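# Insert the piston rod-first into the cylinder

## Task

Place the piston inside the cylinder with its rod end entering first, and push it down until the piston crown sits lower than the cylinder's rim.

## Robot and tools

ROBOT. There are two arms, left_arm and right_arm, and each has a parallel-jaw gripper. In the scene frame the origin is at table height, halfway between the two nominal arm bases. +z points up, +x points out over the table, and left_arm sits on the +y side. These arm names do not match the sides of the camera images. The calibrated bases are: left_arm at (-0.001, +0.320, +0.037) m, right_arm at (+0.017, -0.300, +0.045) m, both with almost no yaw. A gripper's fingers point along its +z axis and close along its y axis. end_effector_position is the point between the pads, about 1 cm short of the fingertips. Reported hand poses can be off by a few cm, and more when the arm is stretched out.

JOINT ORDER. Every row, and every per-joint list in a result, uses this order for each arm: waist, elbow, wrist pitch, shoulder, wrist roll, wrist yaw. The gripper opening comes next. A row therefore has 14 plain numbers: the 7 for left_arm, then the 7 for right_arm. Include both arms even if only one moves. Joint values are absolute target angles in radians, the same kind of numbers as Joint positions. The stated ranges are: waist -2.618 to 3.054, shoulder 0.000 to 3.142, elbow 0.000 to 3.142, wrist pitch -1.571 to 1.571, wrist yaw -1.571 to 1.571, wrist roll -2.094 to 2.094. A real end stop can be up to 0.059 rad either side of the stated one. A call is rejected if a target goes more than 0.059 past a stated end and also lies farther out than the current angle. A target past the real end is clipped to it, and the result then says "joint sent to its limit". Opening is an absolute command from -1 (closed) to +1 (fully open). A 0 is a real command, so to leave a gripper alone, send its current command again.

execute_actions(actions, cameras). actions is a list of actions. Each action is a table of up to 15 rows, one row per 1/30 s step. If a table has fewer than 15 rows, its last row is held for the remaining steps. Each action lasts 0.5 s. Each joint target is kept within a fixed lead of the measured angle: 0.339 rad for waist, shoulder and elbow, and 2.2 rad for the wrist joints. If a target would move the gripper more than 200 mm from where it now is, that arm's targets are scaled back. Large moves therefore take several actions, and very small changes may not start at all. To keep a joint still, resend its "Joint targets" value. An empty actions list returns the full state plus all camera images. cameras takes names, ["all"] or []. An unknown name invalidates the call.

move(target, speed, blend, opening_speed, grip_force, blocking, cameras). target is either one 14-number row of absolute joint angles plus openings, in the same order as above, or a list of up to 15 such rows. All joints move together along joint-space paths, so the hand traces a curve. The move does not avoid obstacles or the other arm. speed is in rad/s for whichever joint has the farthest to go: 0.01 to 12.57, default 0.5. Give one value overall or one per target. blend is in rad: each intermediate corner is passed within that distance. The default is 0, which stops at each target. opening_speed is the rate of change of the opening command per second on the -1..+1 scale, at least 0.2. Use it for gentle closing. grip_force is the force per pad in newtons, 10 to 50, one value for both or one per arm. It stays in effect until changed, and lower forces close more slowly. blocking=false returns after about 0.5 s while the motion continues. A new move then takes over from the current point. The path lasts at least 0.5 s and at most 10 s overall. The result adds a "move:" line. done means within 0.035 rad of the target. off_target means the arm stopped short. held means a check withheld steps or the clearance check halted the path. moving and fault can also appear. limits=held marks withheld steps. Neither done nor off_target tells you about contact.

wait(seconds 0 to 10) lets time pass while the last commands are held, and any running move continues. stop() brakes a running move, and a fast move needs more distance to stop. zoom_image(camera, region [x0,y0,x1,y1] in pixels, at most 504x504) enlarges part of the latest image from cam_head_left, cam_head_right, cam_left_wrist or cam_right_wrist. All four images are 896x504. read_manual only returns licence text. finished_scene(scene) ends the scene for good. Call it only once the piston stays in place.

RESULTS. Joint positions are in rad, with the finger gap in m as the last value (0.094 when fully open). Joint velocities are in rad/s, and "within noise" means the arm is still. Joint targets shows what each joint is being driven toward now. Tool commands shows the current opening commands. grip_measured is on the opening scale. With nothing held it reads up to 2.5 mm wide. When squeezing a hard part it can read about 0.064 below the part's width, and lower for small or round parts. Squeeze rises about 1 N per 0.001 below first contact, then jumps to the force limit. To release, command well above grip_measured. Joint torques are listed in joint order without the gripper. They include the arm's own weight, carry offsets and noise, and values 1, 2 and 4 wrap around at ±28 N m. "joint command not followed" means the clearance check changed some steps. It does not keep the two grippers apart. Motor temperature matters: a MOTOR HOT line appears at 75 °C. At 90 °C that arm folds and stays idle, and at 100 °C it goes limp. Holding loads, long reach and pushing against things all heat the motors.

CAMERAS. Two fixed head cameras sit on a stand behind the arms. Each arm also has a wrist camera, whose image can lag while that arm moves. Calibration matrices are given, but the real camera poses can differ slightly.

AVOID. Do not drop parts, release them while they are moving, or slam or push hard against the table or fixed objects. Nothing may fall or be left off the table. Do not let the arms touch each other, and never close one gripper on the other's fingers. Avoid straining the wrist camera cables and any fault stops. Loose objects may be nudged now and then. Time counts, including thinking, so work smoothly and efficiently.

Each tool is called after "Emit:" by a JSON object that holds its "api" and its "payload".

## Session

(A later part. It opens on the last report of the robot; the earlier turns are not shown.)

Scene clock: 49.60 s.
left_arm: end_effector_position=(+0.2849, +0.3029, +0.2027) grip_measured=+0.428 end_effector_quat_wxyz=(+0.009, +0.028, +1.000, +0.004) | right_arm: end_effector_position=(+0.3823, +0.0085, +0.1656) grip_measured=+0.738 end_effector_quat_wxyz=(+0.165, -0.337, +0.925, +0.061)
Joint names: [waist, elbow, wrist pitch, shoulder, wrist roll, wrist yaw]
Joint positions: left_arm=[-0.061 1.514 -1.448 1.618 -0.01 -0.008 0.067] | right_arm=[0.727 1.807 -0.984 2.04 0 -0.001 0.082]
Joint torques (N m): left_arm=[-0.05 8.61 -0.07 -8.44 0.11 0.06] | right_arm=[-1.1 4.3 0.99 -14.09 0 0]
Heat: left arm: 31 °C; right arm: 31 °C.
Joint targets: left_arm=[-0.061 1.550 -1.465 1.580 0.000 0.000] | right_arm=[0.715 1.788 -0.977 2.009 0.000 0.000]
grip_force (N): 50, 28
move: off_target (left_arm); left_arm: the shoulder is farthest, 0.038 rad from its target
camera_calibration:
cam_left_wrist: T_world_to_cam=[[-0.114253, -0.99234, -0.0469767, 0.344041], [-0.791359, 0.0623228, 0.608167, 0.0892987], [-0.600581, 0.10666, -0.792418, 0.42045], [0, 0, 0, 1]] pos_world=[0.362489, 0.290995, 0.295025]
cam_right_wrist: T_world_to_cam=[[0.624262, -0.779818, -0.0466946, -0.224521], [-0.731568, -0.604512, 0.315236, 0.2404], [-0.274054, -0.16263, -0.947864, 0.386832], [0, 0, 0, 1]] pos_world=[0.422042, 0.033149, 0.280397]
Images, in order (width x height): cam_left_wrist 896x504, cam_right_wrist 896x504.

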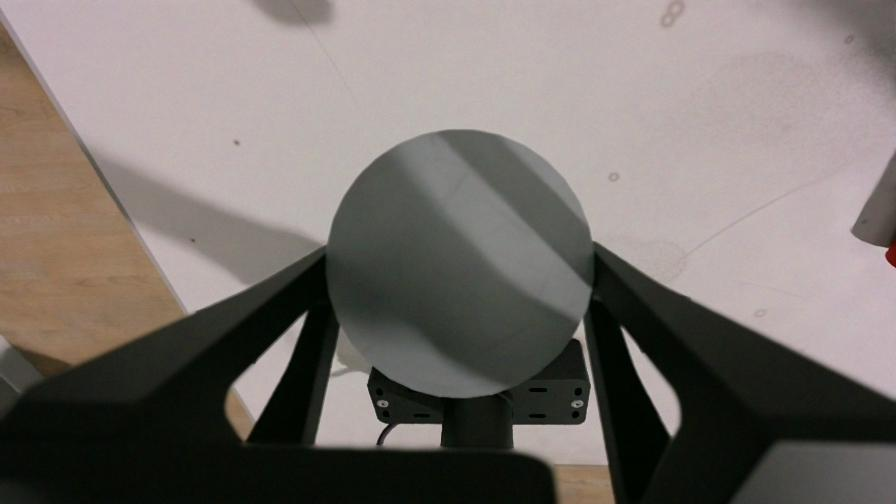

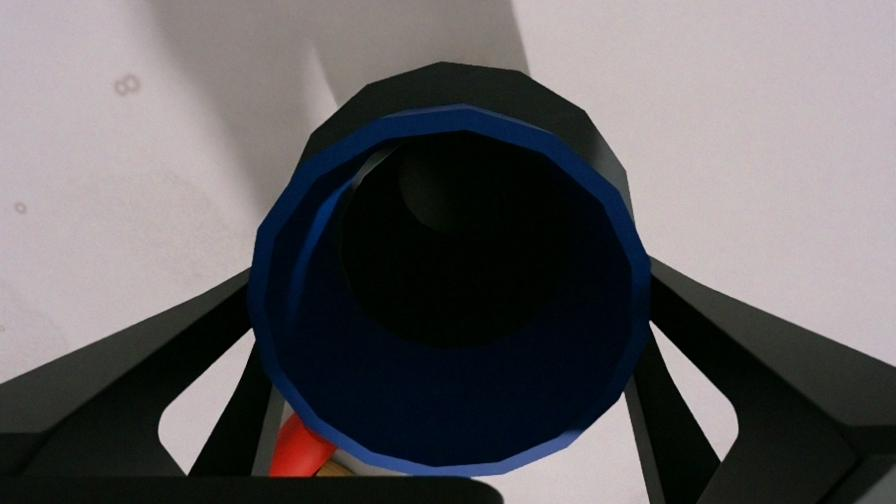

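Emit:
{"api": "move", "payload": {"target": [-0.061,1.55,-1.465,1.58,0.0,0.0,0.15,0.7125,1.788,-1.008,2.009,0.0,0.0,0.45], "speed": 0.15, "cameras": ["cam_right_wrist"]}}

Emit:
{"api": "zoom_image", "payload": {"camera": "cam_right_wrist", "region": [310, 60, 610, 360]}}

Scene clock: 55.13 s.
left_arm: end_effector_position=(+0.2849, +0.3029, +0.2027) grip_measured=+0.428 end_effector_quat_wxyz=(+0.009, +0.028, +1.000, +0.004) | right_arm: end_effector_position=(+0.3828, +0.0072, +0.1654) grip_measured=+0.738 end_effector_quat_wxyz=(+0.164, -0.337, +0.925, +0.060)
Joint names: [waist, elbow, wrist pitch, shoulder, wrist roll, wrist yaw]
Joint positions: left_arm=[-0.061 1.514 -1.448 1.618 -0.01 -0.008 0.067] | right_arm=[0.724 1.807 -0.986 2.04 -0.001 -0.001 0.082]
Joint torques (N m): left_arm=[-0.06 8.62 -0.07 -8.43 0.11 0.07] | right_arm=[-1.18 4.46 0.64 -14.11 0.03 0]
Heat: left arm: 31 °C; right arm: 31 °C.
Joint targets: left_arm=[-0.061 1.550 -1.465 1.580 0.000 0.000] | right_arm=[0.713 1.788 -1.008 2.009 0.000 0.000]
grip_force (N): 50, 28
move: off_target (left_arm); left_arm: the shoulder is farthest, 0.038 rad from its target
camera_calibration:
cam_right_wrist: T_world_to_cam=[[0.622656, -0.781121, -0.0463738, -0.225275], [-0.732371, -0.602616, 0.316996, 0.240039], [-0.275558, -0.163417, -0.947292, 0.387138], [0, 0, 0, 1]] pos_world=[0.422745, 0.031949, 0.280195]
Images, in order (width x height): cam_right_wrist 896x504.

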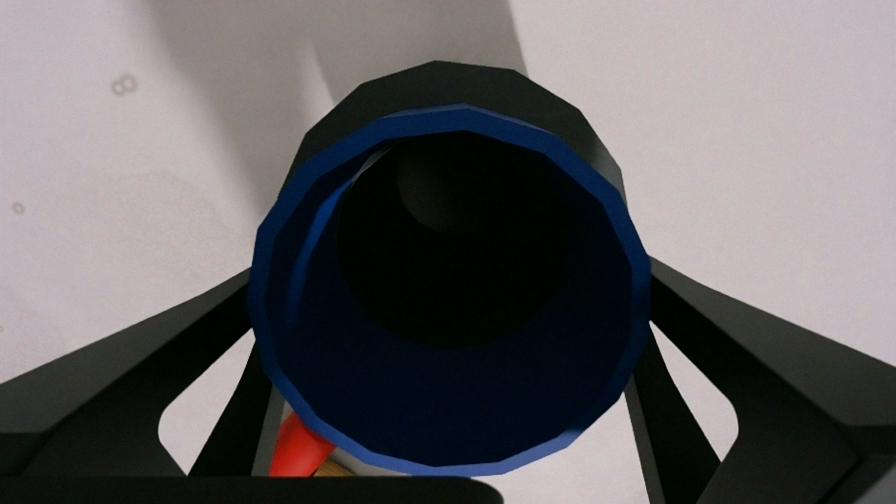

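Scaled by 1.680 from the camera's 896x504 image, which has a finer 1280x720 frame.

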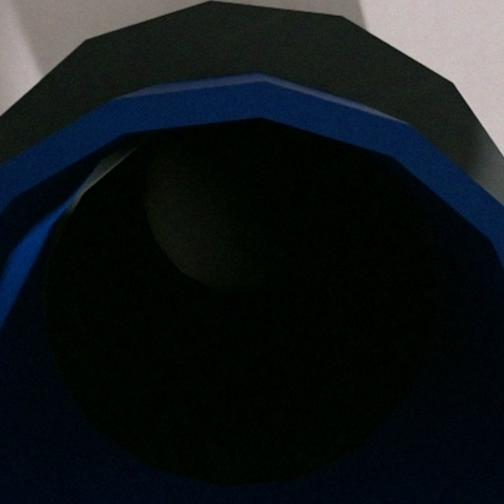

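Emit:
{"api": "move", "payload": {"target": [-0.061,1.55,-1.465,1.58,0.0,0.0,0.15,0.7125,1.788,-1.026,2.009,0.0,0.0,0.45], "speed": 0.15, "cameras": ["cam_right_wrist"]}}

Emit:
{"api": "zoom_image", "payload": {"camera": "cam_right_wrist", "region": [310, 60, 610, 360]}}

Scene clock: 56.50 s.
left_arm: end_effector_position=(+0.2849, +0.3029, +0.2027) grip_measured=+0.428 end_effector_quat_wxyz=(+0.009, +0.028, +1.000, +0.004) | right_arm: end_effector_position=(+0.3820, +0.0053, +0.1653) grip_measured=+0.738 end_effector_quat_wxyz=(+0.161, -0.337, +0.926, +0.059)
Joint names: [waist, elbow, wrist pitch, shoulder, wrist roll, wrist yaw]
Joint positions: left_arm=[-0.061 1.514 -1.448 1.618 -0.01 -0.008 0.067] | right_arm=[0.723 1.807 -0.993 2.039 -0.003 -0.001 0.082]
Joint torques (N m): left_arm=[-0.05 8.61 -0.08 -8.44 0.11 0.06] | right_arm=[-0.99 4.29 0.51 -14 0.08 0.03]
Heat: left arm: 31 °C; right arm: 31 °C.
Joint targets: left_arm=[-0.061 1.550 -1.465 1.580 0.000 0.000] | right_arm=[0.713 1.788 -1.026 2.009 0.000 0.000]
grip_force (N): 50, 28
move: off_target (left_arm); left_arm: the shoulder is farthest, 0.038 rad from its target
camera_calibration:
cam_right_wrist: T_world_to_cam=[[0.622676, -0.78116, -0.0454381, -0.226388], [-0.730764, -0.601301, 0.323142, 0.236747], [-0.279747, -0.168008, -0.945259, 0.387804], [0, 0, 0, 1]] pos_world=[0.42246, 0.0306654, 0.279786]
Images, in order (width x height): cam_right_wrist 896x504.

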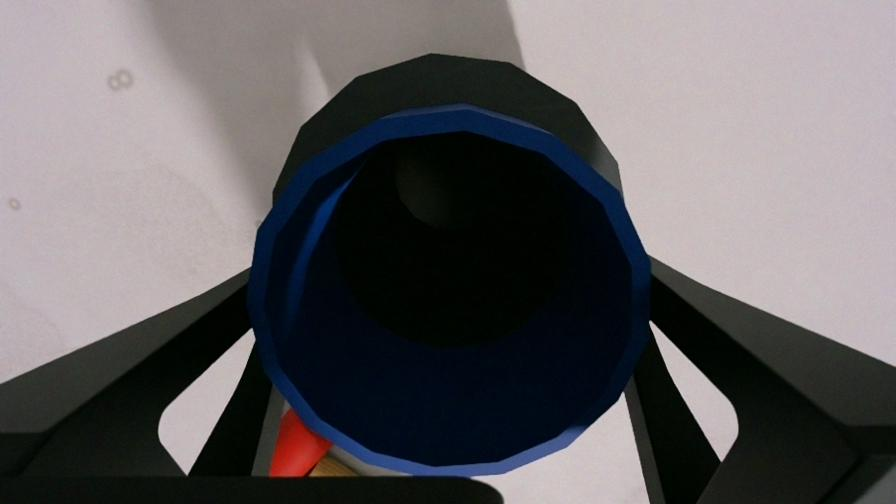

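Scaled by 1.680 from the camera's 896x504 image, which has a finer 1280x720 frame.

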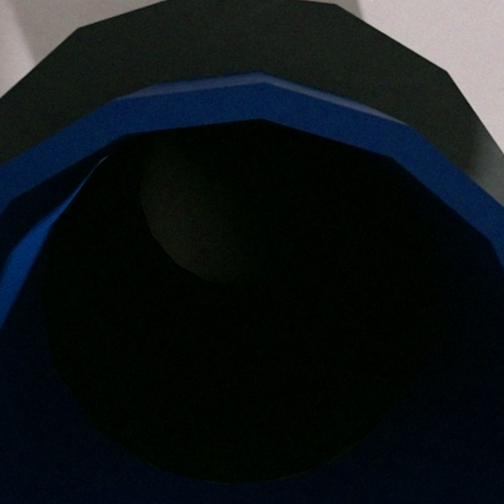

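Emit:
{"api": "move", "payload": {"target": [[-0.061,1.55,-1.465,1.58,0.0,0.0,0.15,0.7125,1.788,-1.026,2.009,0.0,0.0,1.0],[-0.20,1.377,-1.06,1.13,0.0,0.0,0.15,0.715,2.035,-1.185,2.055,0.0,0.0,1.0],[-0.20,1.377,-1.06,1.13,0.0,0.0,0.15,0.69,0.17,0.792,0.80,0.0,0.0,1.0]], "speed": [0.3, 0.35, 0.9], "blend": [0, 0.03, 0], "opening_speed": 0.4, "cameras": ["all"]}}

Scene clock: 68.03 s.
left_arm: end_effector_position=(+0.2857, +0.2638, +0.3075) grip_measured=+0.428 end_effector_quat_wxyz=(+0.317, +0.089, +0.944, -0.029) | right_arm: end_effector_position=(+0.2673, -0.1010, +0.2965) grip_measured=+0.998 end_effector_quat_wxyz=(+0.716, -0.215, +0.616, +0.248)
Joint names: [waist, elbow, wrist pitch, shoulder, wrist roll, wrist yaw]
Joint positions: left_arm=[-0.194 1.37 -1.135 1.159 -0.009 -0.008 0.067] | right_arm=[0.697 0.183 0.78 0.814 -0.002 -0.001 0.094]
Joint torques (N m): left_arm=[-0.54 6.56 1.7 -3.97 0.1 0.06] | right_arm=[-0.59 5.26 2.01 -1.81 0.04 -0.01]
Heat: left arm: 32 °C; right arm: 32 °C.
Joint targets: left_arm=[-0.200 1.377 -1.060 1.130 0.000 0.000] | right_arm=[0.690 0.170 0.792 0.800 0.000 0.000]
grip_force (N): 50, 28
move: off_target (left_arm); left_arm: the wrist pitch is farthest, 0.075 rad from its target
camera_calibration:
cam_left_wrist: T_world_to_cam=[[-0.209737, -0.97548, -0.066703, 0.339169], [-0.977712, 0.208579, 0.0239616, 0.222955], [-0.00946118, 0.070242, -0.997485, 0.411933], [0, 0, 0, 1]] pos_world=[0.293019, 0.255414, 0.428178]
cam_right_wrist: T_world_to_cam=[[0.651002, -0.758416, -0.0316517, -0.241531], [-0.398114, -0.305633, -0.864924, 0.339864], [0.646298, 0.575669, -0.500903, 0.157707], [0, 0, 0, 1]] pos_world=[0.190616, -0.170094, 0.365308]

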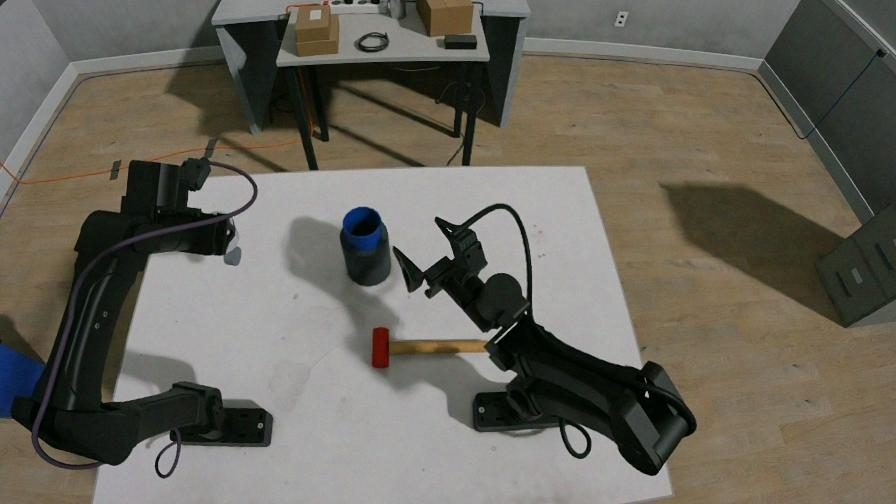

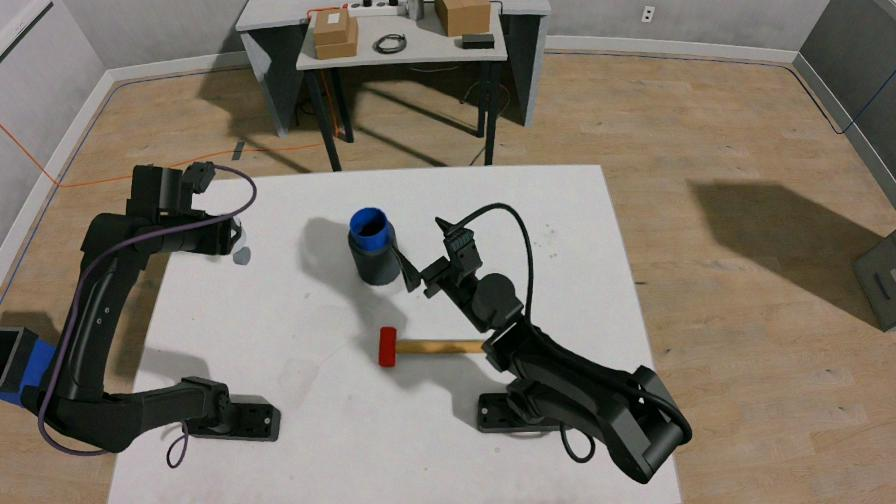

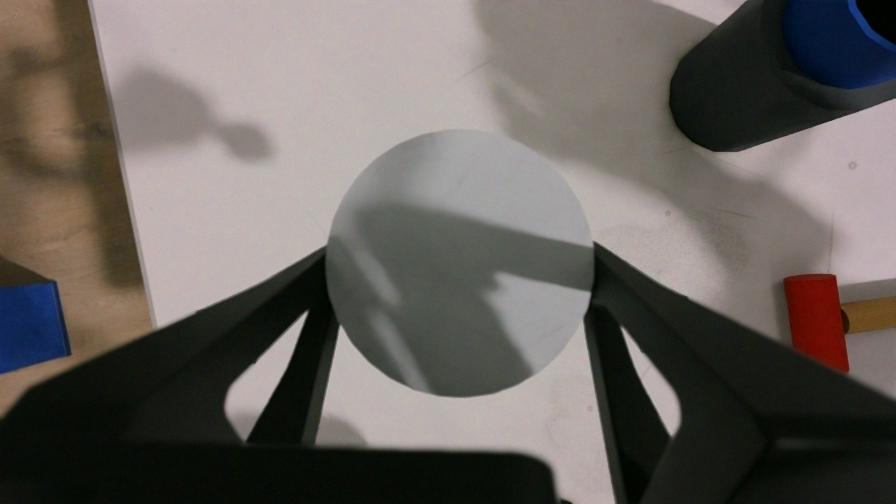

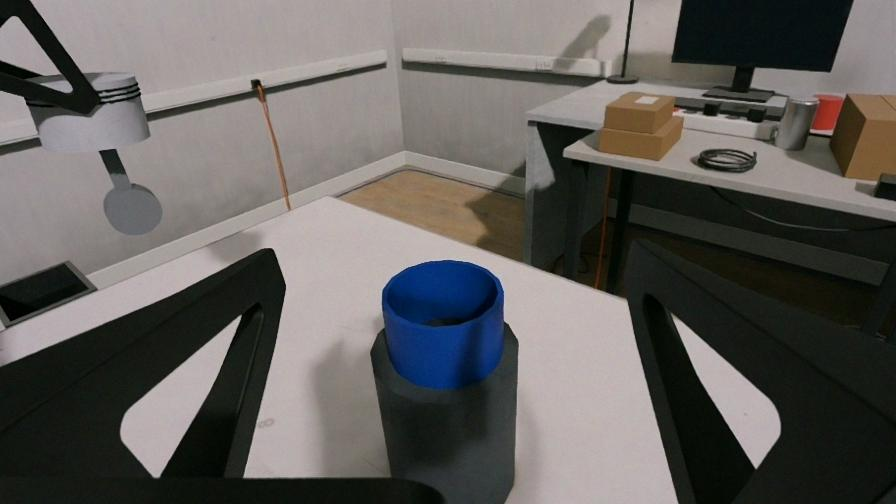

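Emit:
{"api": "zoom_image", "payload": {"camera": "cam_right_wrist", "region": [350, 245, 540, 415]}}

Emit:
{"api": "zoom_image", "payload": {"camera": "cam_right_wrist", "region": [0, 40, 200, 260]}}

Scaled by 2.653 from the camera's 896x504 image, which has a finer 1280x720 frame.

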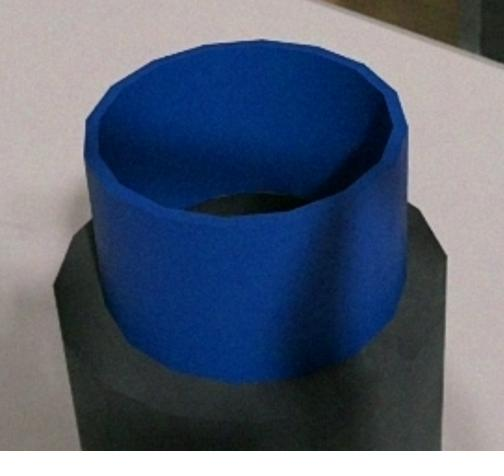

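Scaled by 2.291 from the camera's 896x504 image, which has a finer 1280x720 frame.

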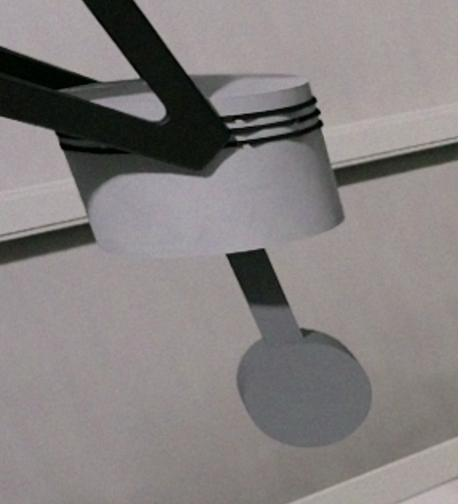

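Emit:
{"api": "move", "payload": {"target": [-0.683,1.97,-0.865,1.807,0.0,0.0,0.15,0.69,0.17,0.792,0.80,0.0,0.0,1.0], "speed": 0.5, "cameras": ["cam_left_wrist","cam_right_wrist","cam_head_left","cam_head_right"]}}

Emit:
{"api": "zoom_image", "payload": {"camera": "cam_right_wrist", "region": [350, 30, 550, 330]}}

Emit:
{"api": "zoom_image", "payload": {"camera": "cam_head_left", "region": [310, 150, 430, 290]}}

Emit:
{"api": "zoom_image", "payload": {"camera": "cam_head_right", "region": [310, 150, 430, 290]}}

Scene clock: 75.97 s.
left_arm: end_effector_position=(+0.3756, +0.0073, +0.3098) grip_measured=+0.428 end_effector_quat_wxyz=(+0.336, +0.314, +0.879, -0.123) | right_arm: end_effector_position=(+0.2673, -0.1010, +0.2966) grip_measured=+0.998 end_effector_quat_wxyz=(+0.716, -0.215, +0.616, +0.248)
Joint names: [waist, elbow, wrist pitch, shoulder, wrist roll, wrist yaw]
Joint positions: left_arm=[-0.688 1.919 -0.94 1.817 -0.008 0 0.067] | right_arm=[0.697 0.183 0.78 0.814 -0.002 -0.001 0.094]
Joint torques (N m): left_arm=[0.44 10.45 1.79 -8.72 0.09 -0.02] | right_arm=[-0.68 5.2 2.04 -1.81 0.02 -0.01]
Heat: left arm: 33 °C; right arm: 31 °C.
Joint targets: left_arm=[-0.683 1.970 -0.865 1.807 0.000 0.000] | right_arm=[0.690 0.170 0.792 0.800 0.000 0.000]
grip_force (N): 50, 28
move: off_target (left_arm); left_arm: the wrist pitch is farthest, 0.075 rad from its target
camera_calibration:
cam_left_wrist: T_world_to_cam=[[-0.647341, -0.759648, -0.0623175, 0.269378], [-0.75722, 0.65029, -0.0611695, 0.304546], [0.0869918, 0.00759046, -0.99618, 0.396898], [0, 0, 0, 1]] pos_world=[0.370461, 0.00357648, 0.430798]
cam_right_wrist: T_world_to_cam=[[0.65101, -0.758408, -0.0316744, -0.241458], [-0.39791, -0.305431, -0.865089, 0.339878], [0.646417, 0.575785, -0.500617, 0.157664], [0, 0, 0, 1]] pos_world=[0.190515, -0.170095, 0.365307]

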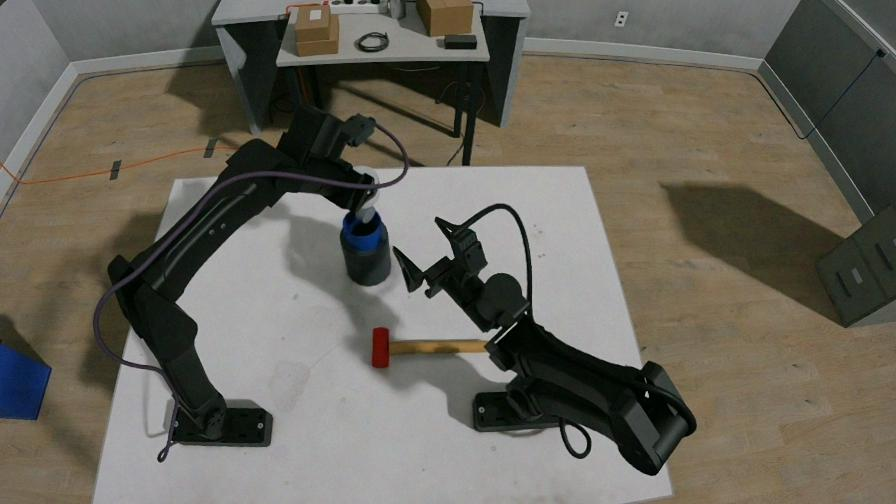

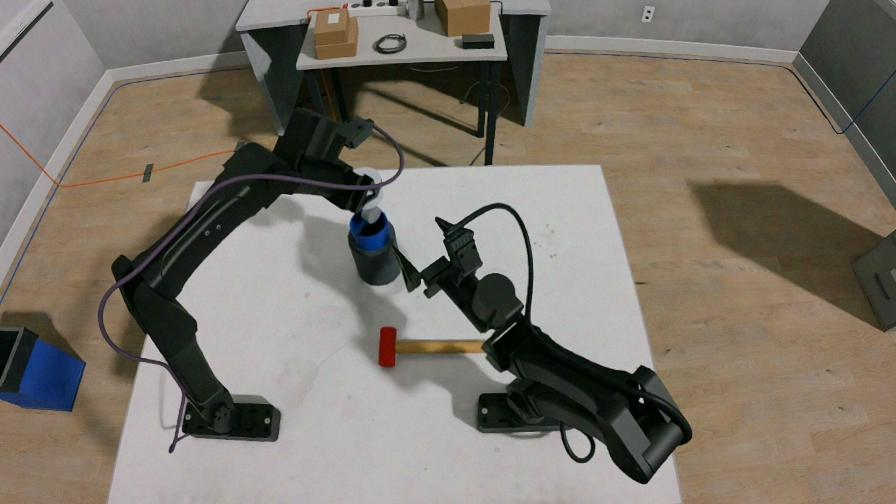

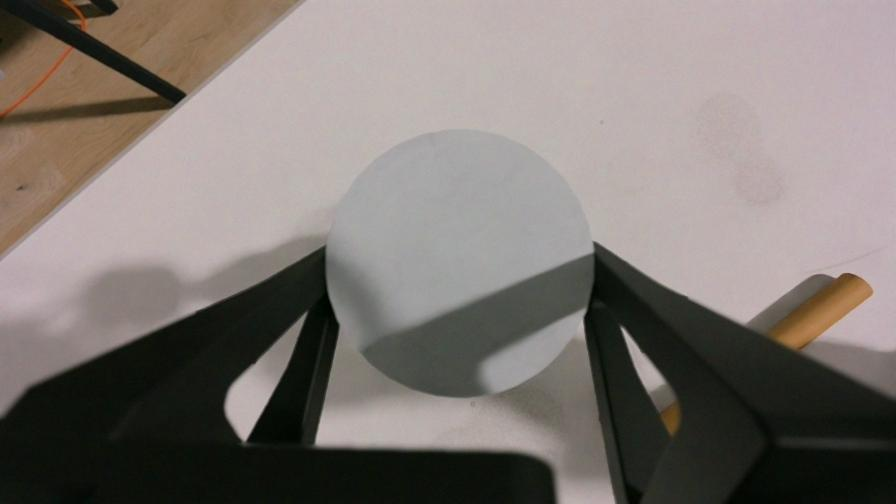

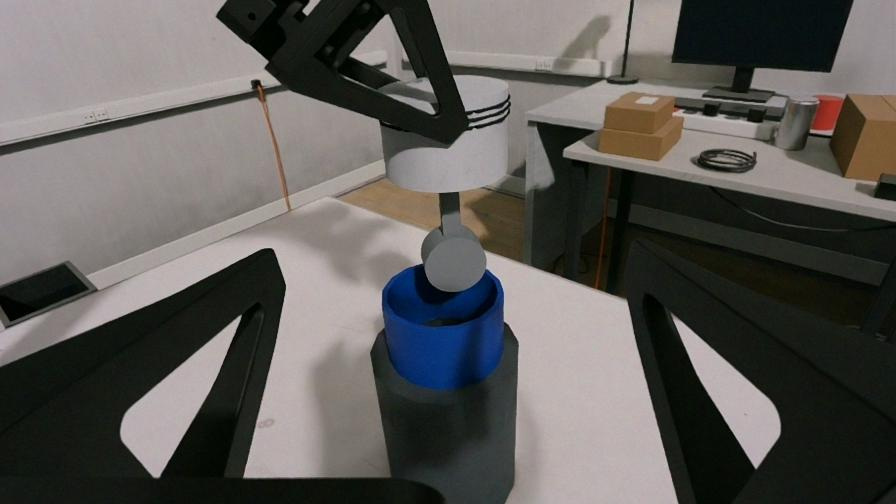

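Scaled by 1.680 from the camera's 896x504 image, which has a finer 1280x720 frame.

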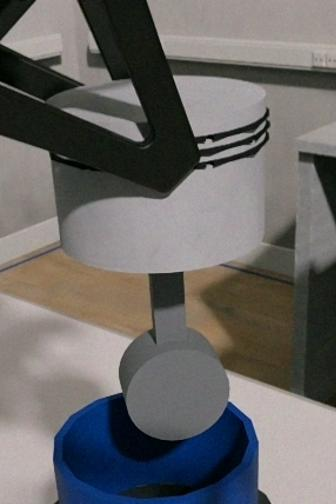

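Scaled by 3.600 from the camera's 896x504 image, which has a finer 1280x720 frame.

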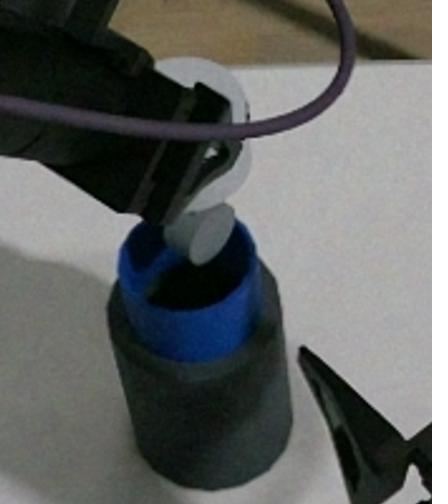

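Scaled by 3.600 from the camera's 896x504 image, which has a finer 1280x720 frame.

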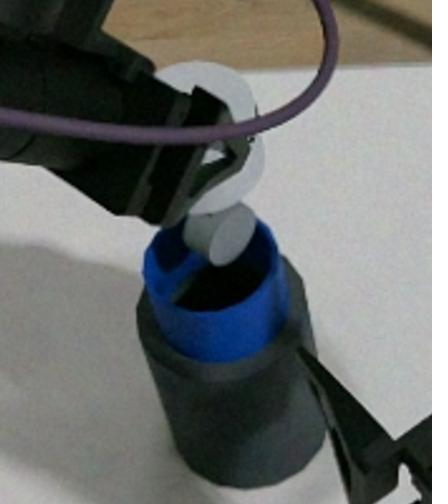

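Emit:
{"api": "move", "payload": {"target": [-0.662,1.861,-0.838,1.742,0.0,0.0,0.15,0.69,0.17,0.792,0.80,0.0,0.0,1.0], "speed": 0.3, "cameras": ["cam_right_wrist","cam_head_left","cam_head_right"]}}

Emit:
{"api": "zoom_image", "payload": {"camera": "cam_right_wrist", "region": [350, 30, 550, 330]}}

Emit:
{"api": "zoom_image", "payload": {"camera": "cam_head_left", "region": [310, 150, 430, 290]}}

Emit:
{"api": "zoom_image", "payload": {"camera": "cam_head_right", "region": [310, 150, 430, 290]}}

Scene clock: 81.17 s.
left_arm: end_effector_position=(+0.3791, +0.0179, +0.2883) grip_measured=+0.428 end_effector_quat_wxyz=(+0.321, +0.307, +0.889, -0.113) | right_arm: end_effector_position=(+0.2673, -0.1010, +0.2966) grip_measured=+0.998 end_effector_quat_wxyz=(+0.716, -0.215, +0.616, +0.248)
Joint names: [waist, elbow, wrist pitch, shoulder, wrist roll, wrist yaw]
Joint positions: left_arm=[-0.667 1.848 -0.914 1.811 -0.008 0 0.067] | right_arm=[0.697 0.183 0.78 0.814 -0.002 -0.001 0.094]
Joint torques (N m): left_arm=[0.43 7.51 1.76 -13.27 0.09 -0.02] | right_arm=[-0.54 5.24 2.02 -1.8 0.04 0]
Motor temperatures (°C): left_arm=[28 30 35 31 26 27 27] | right_arm=[29 30 32 31 28 29 28]
Heat: left arm: 35 °C; right arm: 32 °C.
Joint targets: left_arm=[-0.662 1.861 -0.838 1.742 0.000 0.000] | right_arm=[0.690 0.170 0.792 0.800 0.000 0.000]
grip_force (N): 50, 28
move: off_target (left_arm); left_arm: the wrist pitch is farthest, 0.076 rad from its target
camera_calibration:
cam_right_wrist: T_world_to_cam=[[0.65101, -0.758408, -0.0316744, -0.241458], [-0.39791, -0.305431, -0.865089, 0.339878], [0.646417, 0.575785, -0.500617, 0.157664], [0, 0, 0, 1]] pos_world=[0.190515, -0.170095, 0.365307]
Images, in order (width x height): cam_head_left 896x504, cam_head_right 896x504, cam_right_wrist 896x504.

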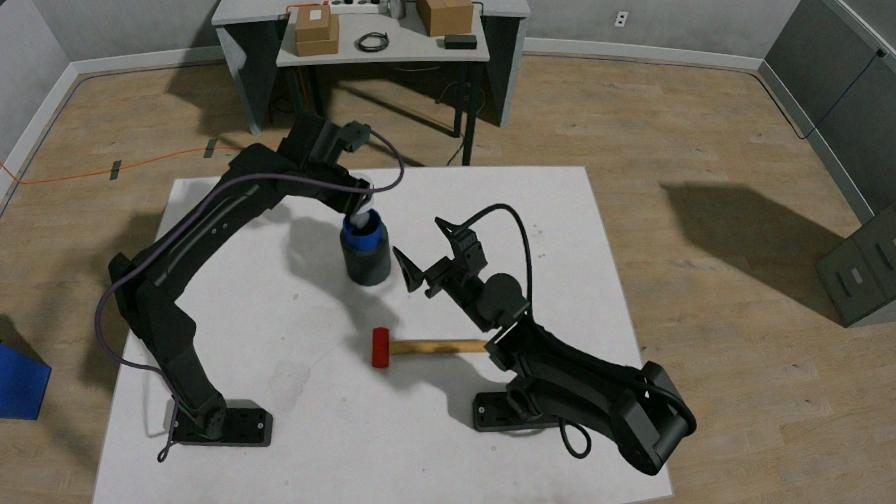

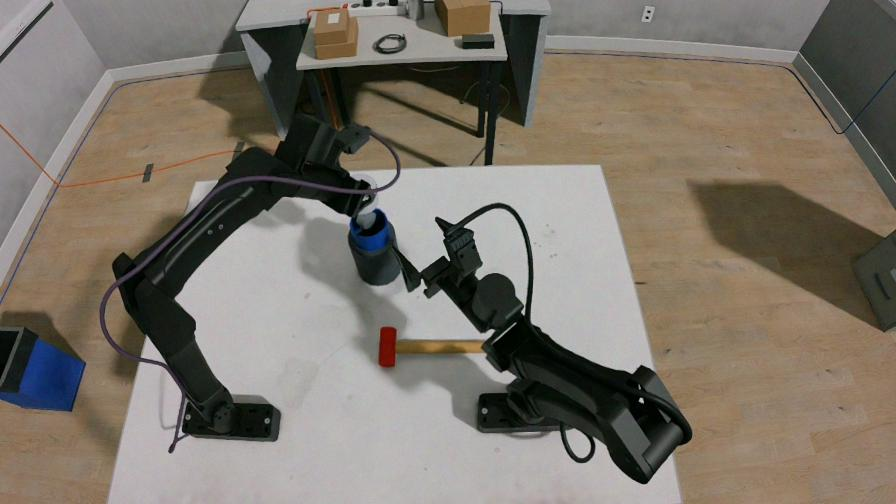

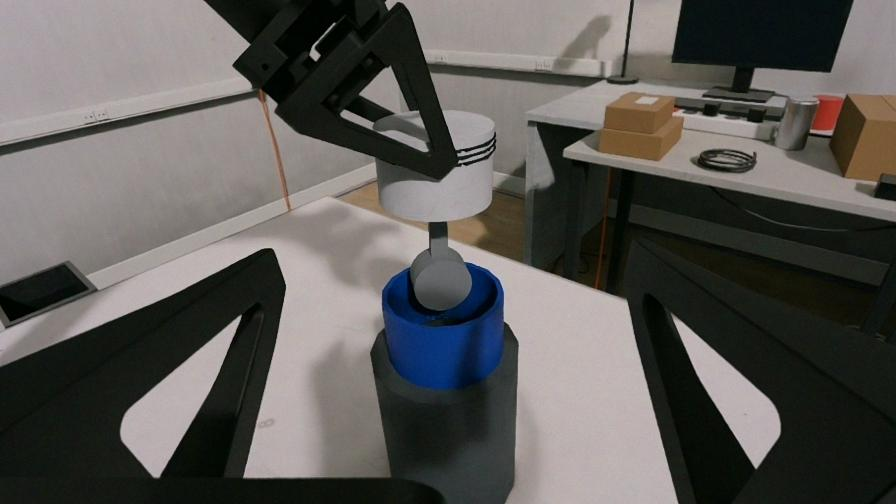

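Scaled by 1.680 from the camera's 896x504 image, which has a finer 1280x720 frame.

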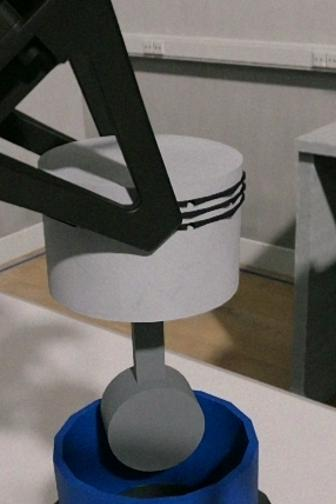

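Scaled by 3.600 from the camera's 896x504 image, which has a finer 1280x720 frame.

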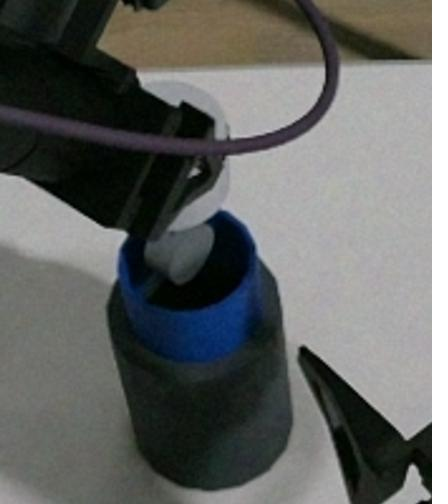

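Scaled by 3.600 from the camera's 896x504 image, which has a finer 1280x720 frame.

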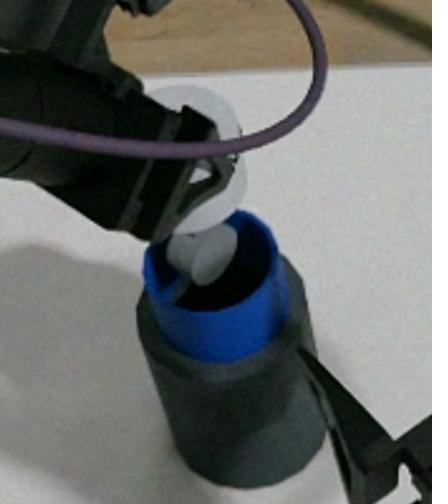

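Emit:
{"api": "move", "payload": {"target": [-0.655,1.53,-0.546,1.688,0.0,0.0,0.15,0.69,0.17,0.792,0.80,0.0,0.0,1.0], "speed": 0.25, "cameras": ["cam_left_wrist","cam_right_wrist"]}}

Emit:
{"api": "zoom_image", "payload": {"camera": "cam_right_wrist", "region": [350, 120, 550, 420]}}

Scene clock: 85.23 s.
left_arm: end_effector_position=(+0.3805, +0.0208, +0.2262) grip_measured=+0.428 end_effector_quat_wxyz=(+0.328, +0.303, +0.887, -0.115) | right_arm: end_effector_position=(+0.2673, -0.1010, +0.2966) grip_measured=+0.998 end_effector_quat_wxyz=(+0.716, -0.215, +0.616, +0.248)
Joint names: [waist, elbow, wrist pitch, shoulder, wrist roll, wrist yaw]
Joint positions: left_arm=[-0.66 1.523 -0.625 1.758 -0.007 0 0.067] | right_arm=[0.697 0.183 0.78 0.814 -0.002 -0.001 0.094]
Joint torques (N m): left_arm=[0.47 7.31 1.8 -13.19 0.08 -0.03] | right_arm=[-0.61 5.23 2.05 -1.8 0.03 0]
Heat: left arm: 36 °C; right arm: 32 °C.
Joint targets: left_arm=[-0.655 1.530 -0.546 1.688 0.000 0.000] | right_arm=[0.690 0.170 0.792 0.800 0.000 0.000]
grip_force (N): 50, 28
move: off_target (left_arm); left_arm: the wrist pitch is farthest, 0.079 rad from its target
camera_calibration:
cam_left_wrist: T_world_to_cam=[[-0.627651, -0.77596, -0.0627724, 0.270524], [-0.775328, 0.630328, -0.0394201, 0.296848], [0.0701556, 0.0239271, -0.997249, 0.319414], [0, 0, 0, 1]] pos_world=[0.37754, 0.0151612, 0.347218]
cam_right_wrist: T_world_to_cam=[[0.65101, -0.758408, -0.0316744, -0.241458], [-0.39791, -0.305431, -0.865089, 0.339878], [0.646417, 0.575785, -0.500617, 0.157664], [0, 0, 0, 1]] pos_world=[0.190515, -0.170095, 0.365307]
Images, in order (width x height): cam_left_wrist 896x504, cam_right_wrist 896x504.

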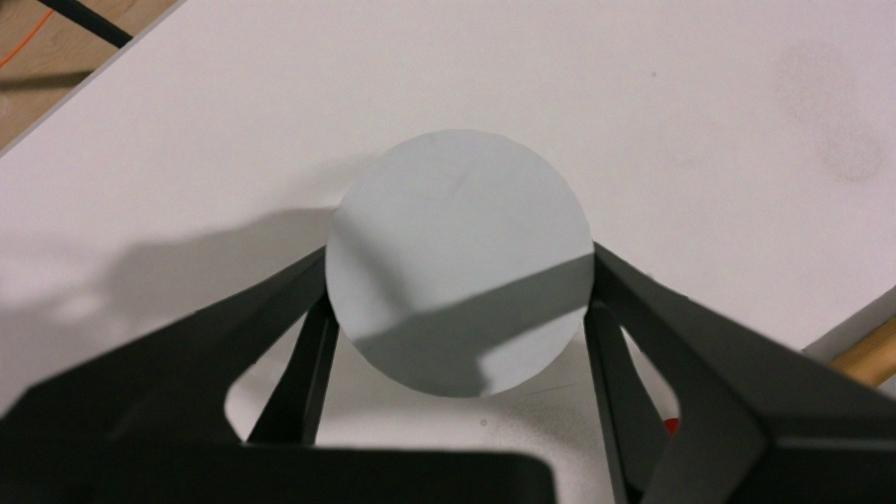

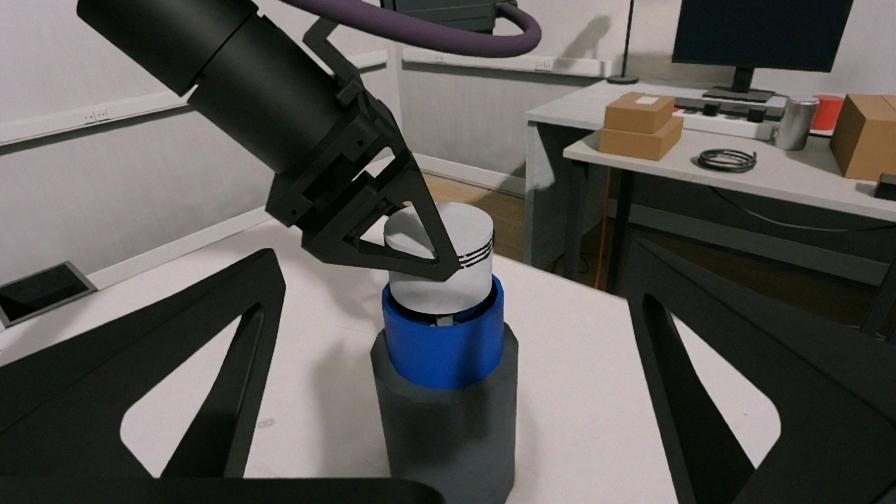

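Scaled by 1.680 from the camera's 896x504 image, which has a finer 1280x720 frame.

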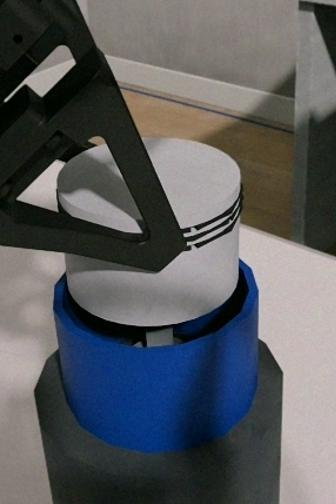

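Emit:
{"api": "move", "payload": {"target": [-0.655,1.457,-0.460,1.684,0.0,0.0,0.15,0.69,0.17,0.792,0.80,0.0,0.0,1.0], "speed": 0.2, "cameras": ["cam_left_wrist","cam_right_wrist"]}}

Emit:
{"api": "zoom_image", "payload": {"camera": "cam_right_wrist", "region": [350, 180, 540, 400]}}

Emit:
{"api": "zoom_image", "payload": {"camera": "cam_left_wrist", "region": [300, 110, 620, 410]}}

Scene clock: 87.93 s.
left_arm: end_effector_position=(+0.3834, +0.0184, +0.2227) grip_measured=+0.428 end_effector_quat_wxyz=(+0.350, +0.301, +0.879, -0.122) | right_arm: end_effector_position=(+0.2673, -0.1010, +0.2966) grip_measured=+0.998 end_effector_quat_wxyz=(+0.716, -0.215, +0.616, +0.248)
Joint names: [waist, elbow, wrist pitch, shoulder, wrist roll, wrist yaw]
Joint positions: left_arm=[-0.66 1.455 -0.528 1.739 -0.007 0 0.067] | right_arm=[0.697 0.183 0.78 0.814 -0.002 -0.001 0.094]
Joint torques (N m): left_arm=[0.46 7.02 1.75 -11.96 0.07 -0.02] | right_arm=[-0.69 5.27 2.04 -1.8 0.04 -0.02]
Heat: left arm: 36 °C; right arm: 33 °C.
Joint targets: left_arm=[-0.655 1.457 -0.460 1.684 0.000 0.000] | right_arm=[0.690 0.170 0.792 0.800 0.000 0.000]
grip_force (N): 50, 28
move: off_target (left_arm); left_arm: the wrist pitch is farthest, 0.068 rad from its target
camera_calibration:
cam_left_wrist: T_world_to_cam=[[-0.625702, -0.777439, -0.0639138, 0.269845], [-0.772568, 0.628937, -0.0870464, 0.31004], [0.107871, -0.00508739, -0.994152, 0.301099], [0, 0, 0, 1]] pos_world=[0.37589, 0.016324, 0.343573]
cam_right_wrist: T_world_to_cam=[[0.65101, -0.758408, -0.0316744, -0.241458], [-0.39791, -0.305431, -0.865089, 0.339878], [0.646417, 0.575785, -0.500617, 0.157664], [0, 0, 0, 1]] pos_world=[0.190515, -0.170095, 0.365307]
Images, in order (width x height): cam_left_wrist 896x504, cam_right_wrist 896x504.

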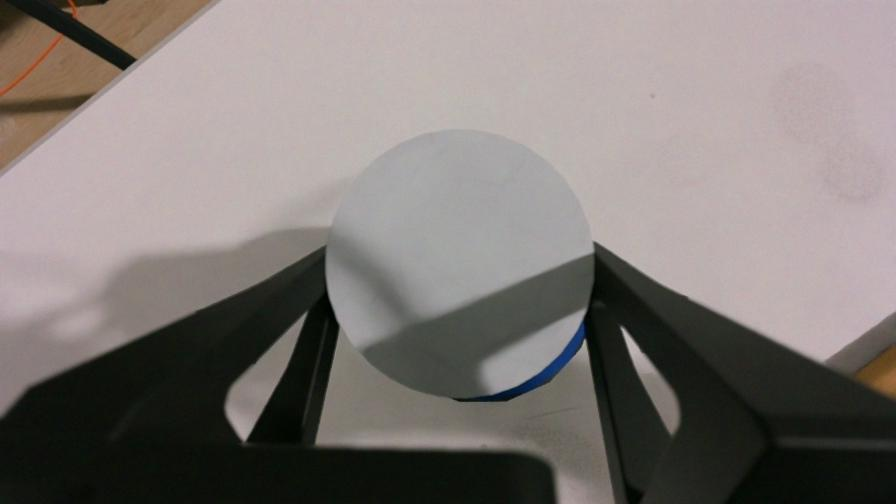

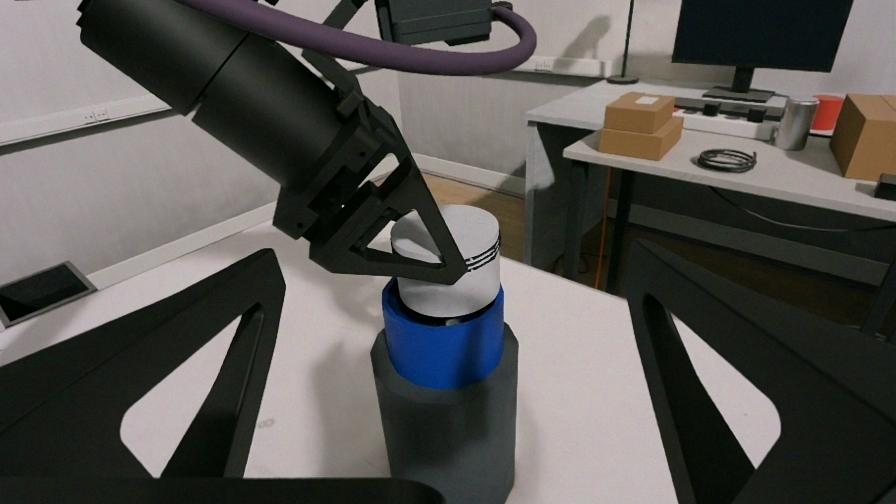

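Scaled by 2.291 from the camera's 896x504 image, which has a finer 1280x720 frame.

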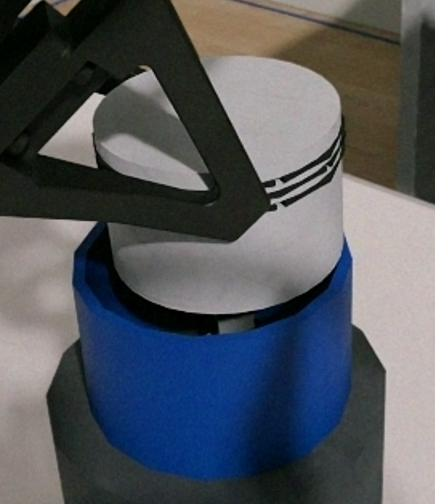

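Scaled by 1.575 from the camera's 896x504 image, which has a finer 1280x720 frame.

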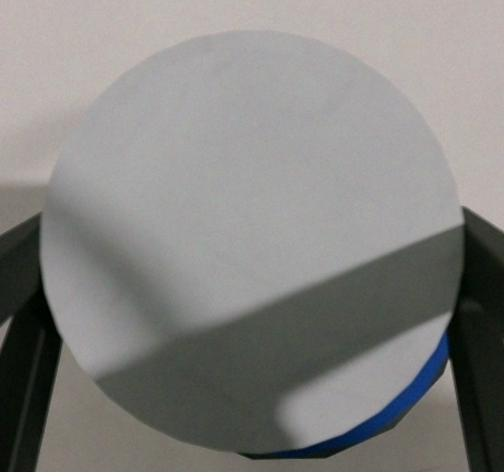

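Emit:
{"api": "move", "payload": {"target": [-0.674,1.558,-0.565,1.687,0.0,0.0,0.15,0.69,0.17,0.792,0.80,0.0,0.0,1.0], "speed": 0.25, "cameras": ["cam_left_wrist","cam_right_wrist"]}}

Emit:
{"api": "zoom_image", "payload": {"camera": "cam_right_wrist", "region": [350, 180, 540, 400]}}

Emit:
{"api": "zoom_image", "payload": {"camera": "cam_left_wrist", "region": [300, 110, 620, 410]}}

Scene clock: 92.83 s.
left_arm: end_effector_position=(+0.3776, +0.0191, +0.2313) grip_measured=+0.428 end_effector_quat_wxyz=(+0.337, +0.305, +0.883, -0.119) | right_arm: end_effector_position=(+0.2673, -0.1010, +0.2966) grip_measured=+0.998 end_effector_quat_wxyz=(+0.716, -0.215, +0.616, +0.248)
Joint names: [waist, elbow, wrist pitch, shoulder, wrist roll, wrist yaw]
Joint positions: left_arm=[-0.667 1.508 -0.61 1.739 -0.006 0 0.067] | right_arm=[0.697 0.183 0.78 0.814 -0.002 -0.001 0.094]
Joint torques (N m): left_arm=[-0.66 10.77 1.48 -11.69 0.07 -0.02] | right_arm=[-0.61 5.22 2.02 -1.8 0.01 0.01]
Heat: left arm: 36 °C; right arm: 33 °C.
Joint targets: left_arm=[-0.674 1.558 -0.565 1.687 0.000 0.000] | right_arm=[0.690 0.170 0.792 0.800 0.000 0.000]
grip_force (N): 50, 28
move: off_target (left_arm); left_arm: the shoulder is farthest, 0.052 rad from its target
camera_calibration:
cam_left_wrist: T_world_to_cam=[[-0.632315, -0.772073, -0.0638887, 0.269679], [-0.769918, 0.635422, -0.0588664, 0.298294], [0.0860454, 0.0119669, -0.996219, 0.318715], [0, 0, 0, 1]] pos_world=[0.37276, 0.0148556, 0.352299]
cam_right_wrist: T_world_to_cam=[[0.65101, -0.758408, -0.0316744, -0.241458], [-0.39791, -0.305431, -0.865089, 0.339878], [0.646417, 0.575785, -0.500617, 0.157664], [0, 0, 0, 1]] pos_world=[0.190515, -0.170095, 0.365307]
Images, in order (width x height): cam_left_wrist 896x504, cam_right_wrist 896x504.

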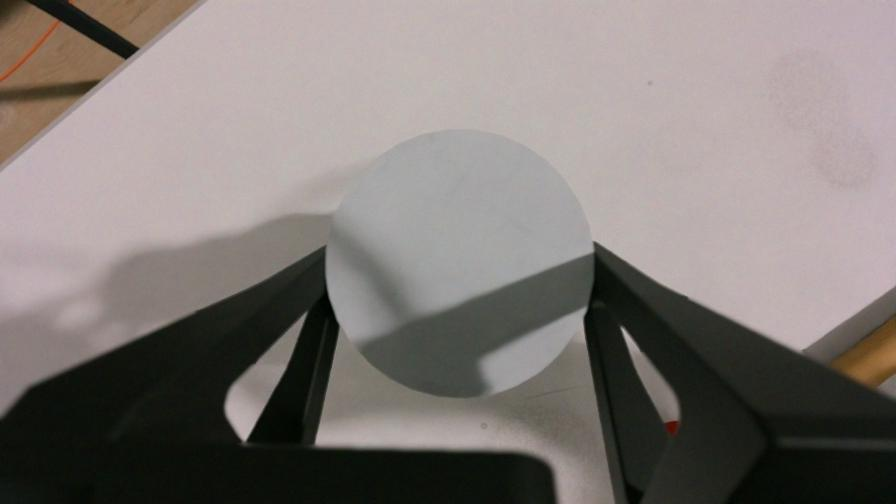

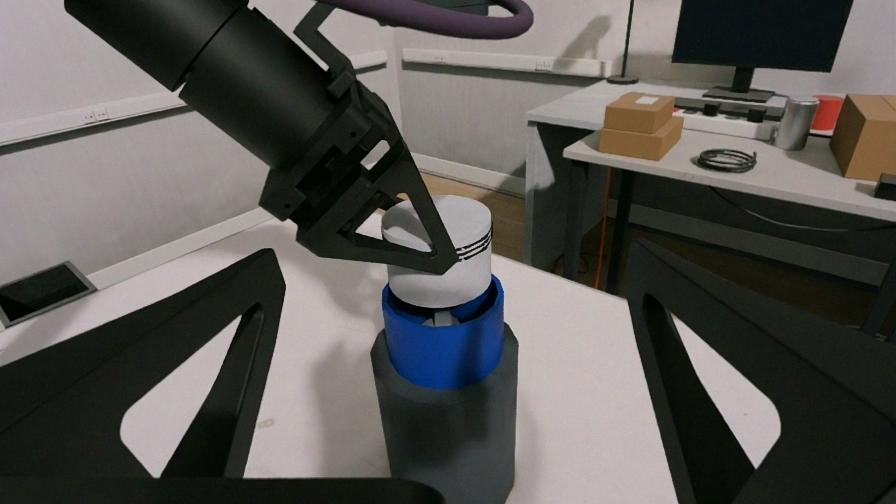

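Scaled by 2.291 from the camera's 896x504 image, which has a finer 1280x720 frame.

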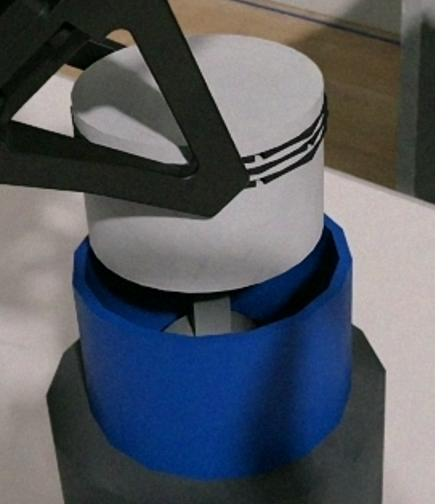

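Scaled by 1.575 from the camera's 896x504 image, which has a finer 1280x720 frame.

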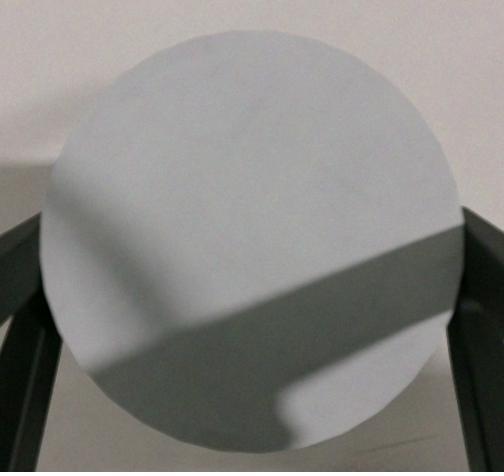

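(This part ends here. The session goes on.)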